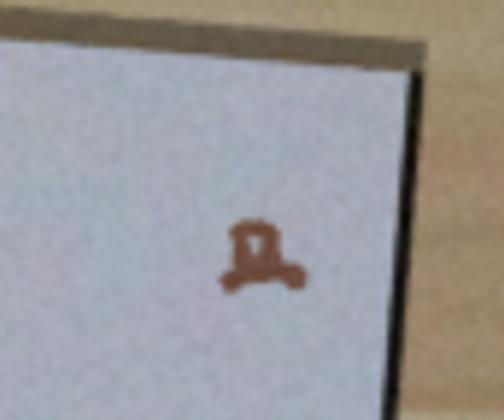

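Call:
move(
  target=[
    [0,0,0,0,0,0,1, 0,0.00913,0.02563,0,-0.01124,0.11709,-0.8],
    [0,0,0,0,0,0,1, 0,0.00324,0.03381,0,-0.02612,0.13058,-0.8],
    [0,0,0,0,0,0,1, 0,0.00324,0.04191,0,-0.02612,0.13058,-0.8],
    [0,0,0,0,0,0,1, 0,0.00095,0.04191,0,-0.02612,0.13367,-0.8],
    [0,0,0,0,0,0,1, 0,-0.00181,0.04191,0,-0.02612,0.13741,-0.8],
    [0,0,0,0,0,0,1, 0,-0.00850,0.04191,0,-0.02612,0.14004,-0.8],
    [0,0,0,0,0,0,1, 0,-0.01518,0.04191,0,-0.02612,0.13330,-0.8],
    [0,0,0,0,0,0,1, 0,-0.01795,0.04191,0,-0.02612,0.13066,-0.8],
    [0,0,0,0,0,0,1, 0,-0.01306,0.04191,0,-0.02612,0.12693,-0.8],
    [0,0,0,0,0,0,1, 0,-0.00638,0.04191,0,-0.02612,0.12429,-0.8],
    [0,0,0,0,0,0,1, 0,0.00031,0.04191,0,-0.02612,0.13103,-0.8],
    [0,0,0,0,0,0,1, 0,0.00308,0.04191,0,-0.02612,0.13367,-0.8],
    [0,0,0,0,0,0,1, 0,-0.00181,0.04191,0,-0.02612,0.13741,-0.8],
    [0,0,0,0,0,0,1, 0,-0.00473,0.04191,0,-0.02612,0.14138,-0.8],
  ],
  speed=[0.3,0.08,0.03,0.15,0.15,0.15,0.15,0.15,0.15,0.15,0.15,0.15,0.15,0.15],
  blend=[0,0,0,0.006,0.006,0.006,0.004,0.006,0.006,0.006,0.004,0.006,0.006,0],
)

Call:
move(
  target=[
    [0,0,0,0,0,0,1, 0,0,-0.027,0,0,0,-0.8],
    [0,0,0,0,0,0,1, 0,0,-0.05,0,0,-0.12,-0.8],
  ],
  speed=[0.15,0.3],
  cameras=["cam_above"],
)

Call:
zoom_image(
  camera="cam_above",
  region=[415, 205, 485, 265],
)

Scene clock: 206.67 s.
left_arm: end_effector_position=(+0.3943, +0.3349, +0.1104) grip_measured=+1.000 grip_effort_nm=0.00 end_effector_quat_wxyz=(+0.619, -0.006, +0.785, +0.003) | right_arm: end_effector_position=(+0.3813, -0.0957, +0.0710) grip_measured=-0.643 grip_effort_nm=-1.03 end_effector_quat_wxyz=(-0.471, +0.544, -0.484, -0.499)
Joint names: [wrist pitch, wrist roll, shoulder, wrist yaw, elbow, waist]
Joint positions: left_arm=[1.014 -0.014 1.582 -0.052 0.332 -0.05 0.094] | right_arm=[0.377 -0.754 2.273 -1.481 1.169 0.17 0.017]
Joint torques (N m): left_arm=[1.65 0.02 -6.38 -0.03 5.23 -0.05] | right_arm=[1.03 -0.1 -7.94 -0.56 3.89 0.53]
Heat: left arm: 42 °C; right arm: 40 °C.
Joint targets: left_arm=[1.021 -0.015 1.574 -0.052 0.340 -0.050] | right_arm=[0.376 -0.763 2.284 -1.500 1.162 0.177]
move: done

Scene clock: 208.77 s.
left_arm: end_effector_position=(+0.3943, +0.3349, +0.1104) grip_measured=+1.000 grip_effort_nm=0.00 end_effector_quat_wxyz=(+0.619, -0.006, +0.785, +0.003) | right_arm: end_effector_position=(+0.4336, -0.2049, +0.0953) grip_measured=-0.643 grip_effort_nm=-1.03 end_effector_quat_wxyz=(+0.547, -0.491, +0.536, +0.415)
Joint names: [wrist pitch, wrist roll, shoulder, wrist yaw, elbow, waist]
Joint positions: left_arm=[1.014 -0.014 1.582 -0.052 0.332 -0.05 0.094] | right_arm=[0.377 -0.756 2.211 -1.479 1.169 -0.093 0.017]
Joint torques (N m): left_arm=[1.64 0.05 -6.35 -0.03 5.37 -0.02] | right_arm=[1.06 -0.07 -11.6 -0.55 4.19 0.18]
Heat: left arm: 42 °C; right arm: 40 °C.
Joint targets: left_arm=[1.021 -0.015 1.574 -0.052 0.340 -0.050] | right_arm=[0.376 -0.763 2.173 -1.500 1.162 -0.091]
move: off_target (right_arm); right_arm: the shoulder is farthest, 0.039 rad from its target
Images, in order (width x height): cam_above 672x504.

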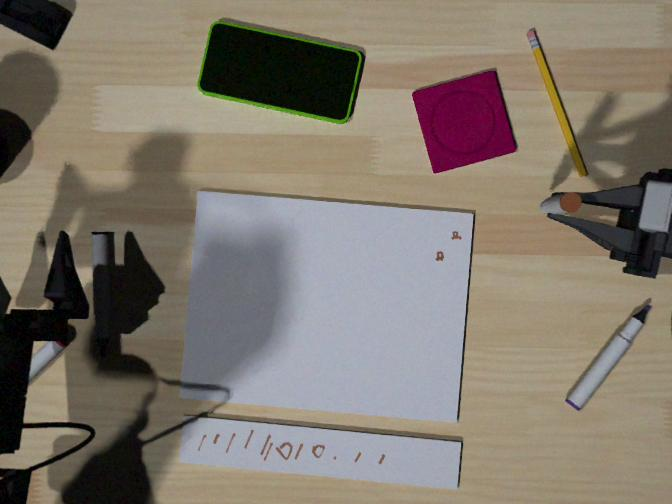

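Scaled by 7.200 from the camera's 672x504 image, which has a finer 960x720 frame.

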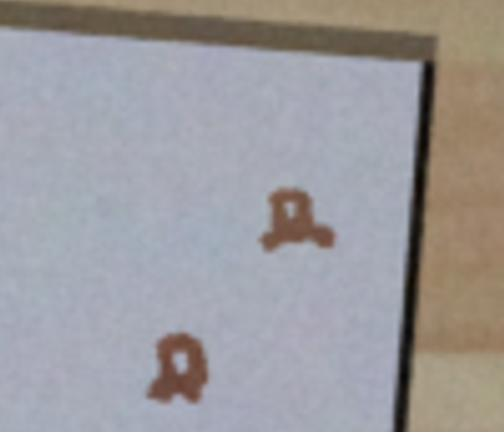

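Call:
move(
  target=[
    [0,0,0,0,0,0,1, 0,0.02013,0.05396,0,0.07104,0.13262,-0.8],
    [0,0,0,0,0,0,1, 0,0.01424,0.06187,0,0.03539,0.14611,-0.8],
    [0,0,0,0,0,0,1, 0,0.01424,0.06996,0,0.03539,0.14611,-0.8],
    [0,0,0,0,0,0,1, 0,0.01071,0.06996,0,0.03539,0.15025,-0.8],
    [0,0,0,0,0,0,1, 0,0.00878,0.06996,0,0.03539,0.15456,-0.8],
    [0,0,0,0,0,0,1, 0,0.00027,0.06996,0,0.03539,0.15789,-0.8],
    [0,0,0,0,0,0,1, 0,-0.00824,0.06996,0,0.03539,0.14935,-0.8],
    [0,0,0,0,0,0,1, 0,-0.01176,0.06996,0,0.03539,0.14602,-0.8],
    [0,0,0,0,0,0,1, 0,-0.00612,0.06996,0,0.03539,0.14134,-0.8],
    [0,0,0,0,0,0,1, 0,0.00239,0.06996,0,0.03539,0.13802,-0.8],
    [0,0,0,0,0,0,1, 0,0.01090,0.06996,0,0.03539,0.14656,-0.8],
    [0,0,0,0,0,0,1, 0,0.01443,0.06996,0,0.03539,0.14989,-0.8],
    [0,0,0,0,0,0,1, 0,0.00878,0.06996,0,0.03539,0.15456,-0.8],
    [0,0,0,0,0,0,1, 0,0.00463,0.06996,0,0.03539,0.15848,-0.8],
  ],
  speed=[0.3,0.08,0.03,0.15,0.15,0.15,0.15,0.15,0.15,0.15,0.15,0.15,0.15,0.15],
  blend=[0,0,0,0.006,0.006,0.006,0.004,0.006,0.006,0.006,0.004,0.006,0.006,0],
)

Call:
move(
  target=[
    [0,0,0,0,0,0,1, 0,0,-0.027,0,0,0,-0.8],
    [0,0,0,0,0,0,1, 0,0,-0.05,0,0,-0.12,-0.8],
  ],
  speed=[0.15,0.3],
  cameras=["cam_above"],
)

Call:
zoom_image(
  camera="cam_above",
  region=[385, 230, 455, 290],
)

Scene clock: 220.70 s.
left_arm: end_effector_position=(+0.3943, +0.3349, +0.1104) grip_measured=+1.000 grip_effort_nm=0.00 end_effector_quat_wxyz=(+0.619, -0.006, +0.785, +0.003) | right_arm: end_effector_position=(+0.3759, -0.0599, +0.0713) grip_measured=-0.643 grip_effort_nm=-1.03 end_effector_quat_wxyz=(-0.449, +0.561, -0.462, -0.520)
Joint names: [wrist pitch, wrist roll, shoulder, wrist yaw, elbow, waist]
Joint positions: left_arm=[1.014 -0.014 1.582 -0.052 0.332 -0.05 0.094] | right_arm=[0.377 -0.714 2.317 -1.482 1.248 0.255 0.017]
Joint torques (N m): left_arm=[1.66 0.02 -6.39 -0.04 5.15 -0.06] | right_arm=[1.04 -0.1 -8.31 -0.53 4.07 0.58]
Heat: left arm: 42 °C; right arm: 40 °C.
Joint targets: left_arm=[1.021 -0.015 1.574 -0.052 0.340 -0.050] | right_arm=[0.376 -0.724 2.328 -1.500 1.241 0.262]
move: done

Scene clock: 222.80 s.
left_arm: end_effector_position=(+0.3943, +0.3349, +0.1104) grip_measured=+1.000 grip_effort_nm=0.00 end_effector_quat_wxyz=(+0.619, -0.006, +0.785, +0.003) | right_arm: end_effector_position=(+0.4376, -0.1685, +0.0959) grip_measured=-0.643 grip_effort_nm=-1.03 end_effector_quat_wxyz=(+0.529, -0.510, +0.517, +0.440)
Joint names: [wrist pitch, wrist roll, shoulder, wrist yaw, elbow, waist]
Joint positions: left_arm=[1.014 -0.014 1.582 -0.052 0.332 -0.05 0.094] | right_arm=[0.377 -0.716 2.258 -1.48 1.248 -0.008 0.017]
Joint torques (N m): left_arm=[1.66 0.06 -6.48 -0.02 5.14 -0.05] | right_arm=[1.07 -0.07 -12.1 -0.53 4.36 0.32]
Heat: left arm: 42 °C; right arm: 41 °C.
Joint targets: left_arm=[1.021 -0.015 1.574 -0.052 0.340 -0.050] | right_arm=[0.376 -0.723 2.217 -1.500 1.241 -0.005]
move: off_target (right_arm); right_arm: the shoulder is farthest, 0.041 rad from its target
Images, in order (width x height): cam_above 672x504.

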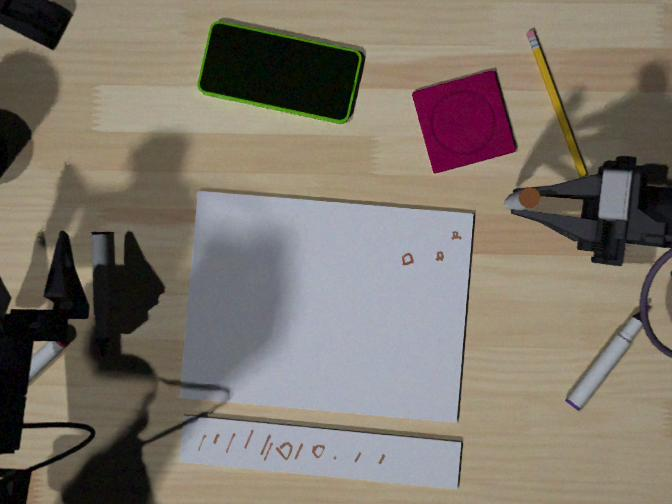

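Scaled by 7.200 from the camera's 672x504 image, which has a finer 960x720 frame.

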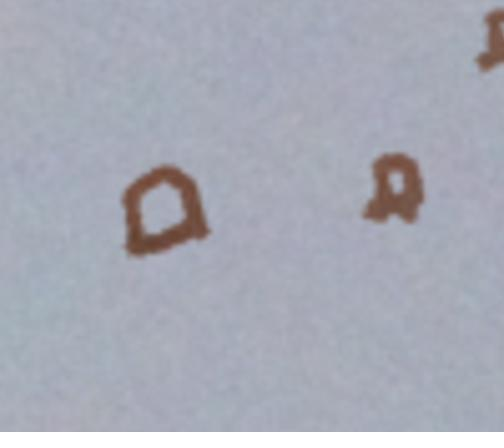

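Call:
move(
  target=[
    [0,0,0,0,0,0,1,0,0.02286,0.06812,0,0.08701,0.14964,-0.8],
    [0,0,0,0,0,0,1,0,0.01603,0.07891,0,0.06587,0.16605,-0.8],
    [0,0,0,0,0,0,1,0,0.01603,0.08701,0,0.06587,0.16605,-0.8],
    [0,0,0,0,0,0,1,0,0.00971,0.08701,0,0.06587,0.17307,-0.8],
    [0,0,0,0,0,0,1,0,0.00318,0.08701,0,0.06587,0.17613,-0.8],
    [0,0,0,0,0,0,1,0,-0.00453,0.08701,0,0.06587,0.16758,-0.8],
    [0,0,0,0,0,0,1,0,-0.00772,0.08701,0,0.06587,0.16470,-0.8],
    [0,0,0,0,0,0,1,0,-0.00240,0.08701,0,0.06587,0.16066,-0.8],
    [0,0,0,0,0,0,1,0,0.00530,0.08701,0,0.06587,0.15778,-0.8],
    [0,0,0,0,0,0,1,0,0.01301,0.08701,0,0.06587,0.16632,-0.8],
    [0,0,0,0,0,0,1,0,0.01621,0.08701,0,0.06587,0.16920,-0.8],
    [0,0,0,0,0,0,1,0,0.00971,0.08701,0,0.06587,0.17307,-0.8],
    [0,0,0,0,0,0,1,0,0.00577,0.08701,0,0.06587,0.17743,-0.8],
    [0,0,0,0,0,0,1,0,0.00577,0.05463,0,0.06587,0.17743,-0.8],
  ],
  speed=[0.5,0.08,0.03,0.15,0.15,0.15,0.15,0.15,0.15,0.15,0.15,0.15,0.15,0.5],
  blend=[0,0,0,0.006,0.006,0.004,0.006,0.006,0.006,0.004,0.006,0.006,0,0],
)

Scene clock: 237.57 s.
left_arm: end_effector_position=(+0.3943, +0.3349, +0.1104) grip_measured=+1.000 grip_effort_nm=0.00 end_effector_quat_wxyz=(+0.619, -0.006, +0.785, +0.003) | right_arm: end_effector_position=(+0.3664, -0.0022, +0.0805) grip_measured=-0.643 grip_effort_nm=-1.03 end_effector_quat_wxyz=(-0.427, +0.595, -0.414, -0.540)
Joint names: [wrist pitch, wrist roll, shoulder, wrist yaw, elbow, waist]
Joint positions: left_arm=[1.014 -0.014 1.582 -0.052 0.332 -0.05 0.094] | right_arm=[0.377 -0.667 2.38 -1.481 1.395 0.383 0.017]
Joint torques (N m): left_arm=[1.69 0.04 -6.37 -0.07 5.12 -0.21] | right_arm=[1.09 -0.08 -12.9 -0.5 4.41 0.55]
Heat: left arm: 43 °C; right arm: 42 °C.
Joint targets: left_arm=[1.021 -0.015 1.574 -0.052 0.340 -0.050] | right_arm=[0.376 -0.674 2.339 -1.500 1.388 0.390]
move: off_target (right_arm); right_arm: the shoulder is farthest, 0.041 rad from its target

Call:
show_instructions(
)

Reference images for this scene: drawing.

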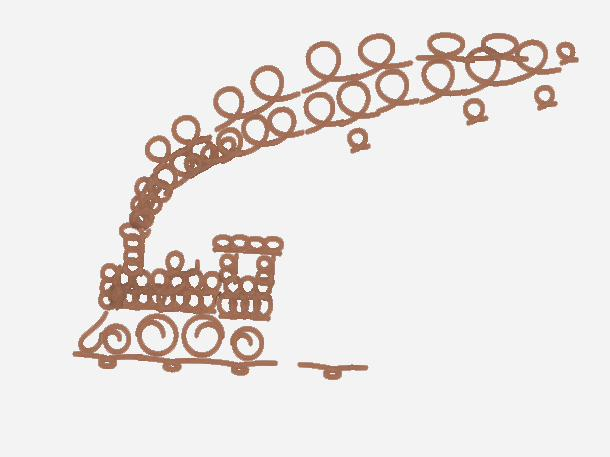

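Call:
move(
  target=[
    [0,0,0,0,0,0,1,0,0.01691,-0.04663,0,-0.07513,-0.12900,-0.8],
    [0,0,0,0,0,0,1,0,0.01008,-0.01192,0,-0.04816,-0.11259,-0.8],
    [0,0,0,0,0,0,1,0,0.01008,-0.00382,0,-0.04816,-0.11259,-0.8],
    [0,0,0,0,0,0,1,0,0.00773,0.00135,0,-0.03889,-0.09631,-0.8],
    [0,0,0,0,0,0,1,0,-0.00902,0.00135,0,-0.03889,-0.09186,-0.8],
    [0,0,0,0,0,0,1,0,-0.02047,0.00135,0,-0.03889,-0.10040,-0.8],
    [0,0,0,0,0,0,1,0,-0.02521,0.00135,0,-0.03889,-0.10468,-0.8],
    [0,0,0,0,0,0,1,0,-0.01835,0.00135,0,-0.03889,-0.11066,-0.8],
    [0,0,0,0,0,0,1,0,-0.00689,0.00135,0,-0.03889,-0.11493,-0.8],
    [0,0,0,0,0,0,1,0,0.00456,0.00135,0,-0.03889,-0.10638,-0.8],
    [0,0,0,0,0,0,1,0,0.00930,0.00135,0,-0.03889,-0.10211,-0.8],
    [0,0,0,0,0,0,1,0,0.00985,0.00135,0,-0.03889,-0.09631,-0.8],
    [0,0,0,0,0,0,1,0,0.01400,0.01412,0,-0.01610,-0.07140,-0.8],
  ],
  speed=[0.5,0.08,0.03,0.1,0.2,0.2,0.2,0.2,0.2,0.2,0.2,0.2,0.1],
  blend=[0,0,0,0.006,0.006,0.004,0.006,0.006,0.006,0.004,0.006,0.006,0],
)

Scene clock: 252.80 s.
left_arm: end_effector_position=(+0.3943, +0.3349, +0.1104) grip_measured=+1.000 grip_effort_nm=0.00 end_effector_quat_wxyz=(+0.619, -0.006, +0.785, +0.003) | right_arm: end_effector_position=(+0.4000, -0.0678, +0.0715) grip_measured=-0.643 grip_effort_nm=-1.03 end_effector_quat_wxyz=(-0.427, +0.525, -0.502, -0.539)
Joint names: [wrist pitch, wrist roll, shoulder, wrist yaw, elbow, waist]
Joint positions: left_arm=[1.014 -0.014 1.582 -0.052 0.332 -0.05 0.094] | right_arm=[0.377 -0.564 2.36 -1.48 1.325 0.226 0.017]
Joint torques (N m): left_arm=[1.67 0.05 -6.45 -0.04 5.26 -0.03] | right_arm=[1.06 0.09 -8.76 -0.53 7.3 0.44]
Heat: left arm: 43 °C; right arm: 43 °C.
Joint targets: left_arm=[1.021 -0.015 1.574 -0.052 0.340 -0.050] | right_arm=[0.376 -0.555 2.370 -1.500 1.352 0.231]
move: done

Call:
move(
  target=[
    [0,0,0,0,0,0,1,0,-0.01909,0,0,0,0.00472,-0.8],
    [0,0,0,0,0,0,1,0,-0.03162,0,0,0,-0.00382,-0.8],
    [0,0,0,0,0,0,1,0,-0.03681,0,0,0,-0.00841,-0.8],
    [0,0,0,0,0,0,1,0,-0.02950,0,0,0,-0.01488,-0.8],
    [0,0,0,0,0,0,1,0,-0.01697,0,0,0,-0.01947,-0.8],
    [0,0,0,0,0,0,1,0,-0.00444,0,0,0,-0.01093,-0.8],
    [0,0,0,0,0,0,1,0,0.00074,0,0,0,-0.00634,-0.8],
    [0,0,0,0,0,0,1,0,0.00130,0,0,0,0,-0.8],
    [0,0,0,0,0,0,1,0,-0.00232,0.01317,0,0.02230,0.02199,-0.8],
    [0,0,0,0,0,0,1,0,-0.01764,0.01317,0,0.02230,0.02657,-0.8],
    [0,0,0,0,0,0,1,0,-0.03014,0.01317,0,0.02230,0.01803,-0.8],
    [0,0,0,0,0,0,1,0,-0.03531,0.01317,0,0.02230,0.01353,-0.8],
    [0,0,0,0,0,0,1,0,-0.02801,0.01317,0,0.02230,0.00719,-0.8],
    [0,0,0,0,0,0,1,0,-0.01552,0.01317,0,0.02230,0.00270,-0.8],
    [0,0,0,0,0,0,1,0,-0.00303,0.01317,0,0.02230,0.01124,-0.8],
  ],
  speed=[0.2,0.2,0.2,0.2,0.2,0.2,0.2,0.2,0.1,0.2,0.2,0.2,0.2,0.2,0.2],
  blend=[0.006,0.004,0.006,0.006,0.006,0.004,0.006,0.006,0.006,0.006,0.004,0.006,0.006,0.006,0],
)

Scene clock: 261.17 s.
left_arm: end_effector_position=(+0.3943, +0.3349, +0.1104) grip_measured=+1.000 grip_effort_nm=0.00 end_effector_quat_wxyz=(+0.619, -0.006, +0.785, +0.003) | right_arm: end_effector_position=(+0.4027, -0.0557, +0.0714) grip_measured=-0.643 grip_effort_nm=-1.03 end_effector_quat_wxyz=(-0.434, +0.543, -0.481, -0.534)
Joint names: [wrist pitch, wrist roll, shoulder, wrist yaw, elbow, waist]
Joint positions: left_arm=[1.014 -0.014 1.582 -0.052 0.332 -0.05 0.094] | right_arm=[0.378 -0.592 2.389 -1.483 1.374 0.25 0.017]
Joint torques (N m): left_arm=[1.68 0.03 -6.49 -0.06 5.2 0.02] | right_arm=[1.06 0.1 -8.96 -0.5 7.35 0.5]
Heat: left arm: 43 °C; right arm: 41 °C.
Joint targets: left_arm=[1.021 -0.015 1.574 -0.052 0.340 -0.050] | right_arm=[0.376 -0.581 2.399 -1.500 1.401 0.256]
move: done

Call:
move(
  target=[
    [0,0,0,0,0,0,1,0,0.00517,0,0,0,0.00450,-0.8],
    [0,0,0,0,0,0,1,0,0.00071,0,0,0,0.01075,-0.8],
    [0,0,0,0,0,0,1,0,0.00396,0.01466,0,0.02635,0.03228,-0.8],
    [0,0,0,0,0,0,1,0,-0.01153,0.01466,0,0.02635,0.03656,-0.8],
    [0,0,0,0,0,0,1,0,-0.02398,0.01466,0,0.02635,0.02801,-0.8],
    [0,0,0,0,0,0,1,0,-0.02915,0.01466,0,0.02635,0.02361,-0.8],
    [0,0,0,0,0,0,1,0,-0.02186,0.01466,0,0.02635,0.01740,-0.8],
    [0,0,0,0,0,0,1,0,-0.00940,0.01466,0,0.02635,0.01304,-0.8],
    [0,0,0,0,0,0,1,0,0.00305,0.01466,0,0.02635,0.02158,-0.8],
    [0,0,0,0,0,0,1,0,0.00821,0.01466,0,0.02635,0.02594,-0.8],
    [0,0,0,0,0,0,1,0,0.00184,0.01466,0,0.02635,0.03228,-0.8],
    [0,0,0,0,0,0,1,0,0.00658,0.02644,0,0.04748,0.05090,-0.8],
    [0,0,0,0,0,0,1,0,-0.00909,0.02644,0,0.04748,0.05499,-0.8],
    [0,0,0,0,0,0,1,0,-0.02115,0.02644,0,0.04748,0.04645,-0.8],
    [0,0,0,0,0,0,1,0,-0.02616,0.02644,0,0.04748,0.04227,-0.8],
  ],
  speed=[0.2,0.2,0.1,0.2,0.2,0.2,0.2,0.2,0.2,0.2,0.2,0.1,0.2,0.2,0.2],
  blend=[0.006,0.006,0.006,0.006,0.004,0.006,0.006,0.006,0.004,0.006,0.006,0.006,0.006,0.004,0],
  cameras=["cam_above"],
)

Scene clock: 270.27 s.
left_arm: end_effector_position=(+0.3943, +0.3349, +0.1104) grip_measured=+1.000 grip_effort_nm=0.00 end_effector_quat_wxyz=(+0.619, -0.006, +0.785, +0.003) | right_arm: end_effector_position=(+0.3895, -0.0072, +0.0716) grip_measured=-0.643 grip_effort_nm=-1.03 end_effector_quat_wxyz=(-0.473, +0.618, -0.377, -0.502)
Joint names: [wrist pitch, wrist roll, shoulder, wrist yaw, elbow, waist]
Joint positions: left_arm=[1.014 -0.014 1.582 -0.052 0.332 -0.05 0.094] | right_arm=[0.379 -0.796 2.448 -1.484 1.479 0.356 0.017]
Joint torques (N m): left_arm=[1.65 0.1 -6.39 -0.04 5.19 -0.2] | right_arm=[1.08 -0.08 -9.43 -0.47 7.65 -0.54]
Heat: left arm: 43 °C; right arm: 41 °C.
Joint targets: left_arm=[1.021 -0.015 1.574 -0.052 0.340 -0.050] | right_arm=[0.376 -0.803 2.458 -1.500 1.507 0.350]
move: done
Images, in order (width x height): cam_above 672x504.

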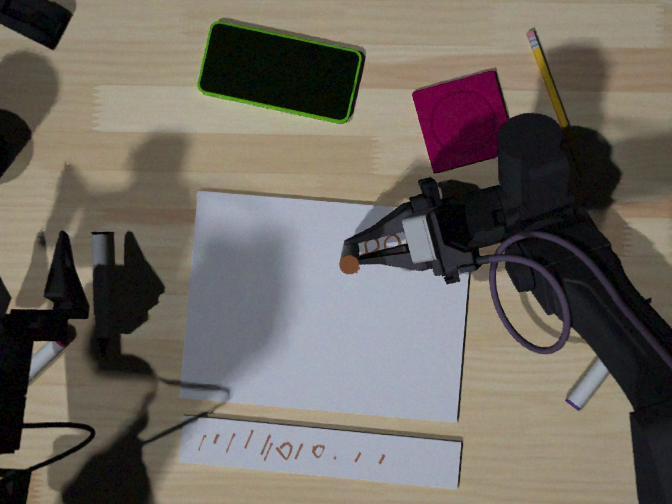

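Call:
move(
  target=[
    [0,0,0,0,0,0,1,0,0.00713,0,0,0,-0.00594,-0.8],
    [0,0,0,0,0,0,1,0,0.01920,0,0,0,-0.01012,-0.8],
    [0,0,0,0,0,0,1,0,0.03127,0,0,0,-0.00157,-0.8],
    [0,0,0,0,0,0,1,0,0.03628,0,0,0,0.00261,-0.8],
    [0,0,0,0,0,0,1,0,0.03062,0,0,0,0.00863,-0.8],
    [0,0,0,0,0,0,1,0,0.03402,0.01142,0,0.02064,0.02464,-0.8],
    [0,0,0,0,0,0,1,0,0.01948,0.01142,0,0.02064,0.02837,-0.8],
    [0,0,0,0,0,0,1,0,0.00780,0.01142,0,0.02064,0.01983,-0.8],
    [0,0,0,0,0,0,1,0,0.00296,0.01142,0,0.02064,0.01583,-0.8],
    [0,0,0,0,0,0,1,0,0.00992,0.01142,0,0.02064,0.01021,-0.8],
    [0,0,0,0,0,0,1,0,0.02160,0.01142,0,0.02064,0.00621,-0.8],
    [0,0,0,0,0,0,1,0,0.03328,0.01142,0,0.02064,0.01475,-0.8],
    [0,0,0,0,0,0,1,0,0.03813,0.01142,0,0.02064,0.01875,-0.8],
    [0,0,0,0,0,0,1,0,0.03190,0.01142,0,0.02064,0.02464,-0.8],
    [0,0,0,0,0,0,1,0,0.03512,0.02504,0,0.04523,0.04200,-0.8],
  ],
  speed=[0.2,0.2,0.2,0.2,0.2,0.1,0.2,0.2,0.2,0.2,0.2,0.2,0.2,0.2,0.1],
  blend=[0.006,0.006,0.004,0.006,0.006,0.006,0.006,0.004,0.006,0.006,0.006,0.004,0.006,0.006,0],
  cameras=["cam_above"],
)

Scene clock: 278.57 s.
left_arm: end_effector_position=(+0.3943, +0.3349, +0.1104) grip_measured=+1.000 grip_effort_nm=0.00 end_effector_quat_wxyz=(+0.619, -0.006, +0.785, +0.003) | right_arm: end_effector_position=(+0.3783, +0.0312, +0.0723) grip_measured=-0.643 grip_effort_nm=-1.03 end_effector_quat_wxyz=(-0.388, +0.585, -0.424, -0.572)
Joint names: [wrist pitch, wrist roll, shoulder, wrist yaw, elbow, waist]
Joint positions: left_arm=[1.014 -0.014 1.582 -0.052 0.332 -0.05 0.094] | right_arm=[0.379 -0.512 2.502 -1.484 1.579 0.437 0.017]
Joint torques (N m): left_arm=[1.65 0.06 -6.39 -0.07 5.09 -0.03] | right_arm=[1.09 0.07 -9.72 -0.44 7.91 0.53]
Heat: left arm: 43 °C; right arm: 41 °C.
Joint targets: left_arm=[1.021 -0.015 1.574 -0.052 0.340 -0.050] | right_arm=[0.376 -0.505 2.514 -1.500 1.608 0.443]
move: done
Images, in order (width x height): cam_above 672x504.

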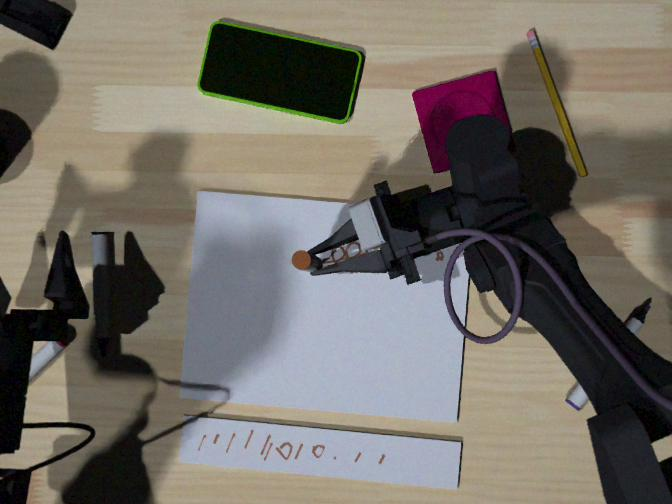

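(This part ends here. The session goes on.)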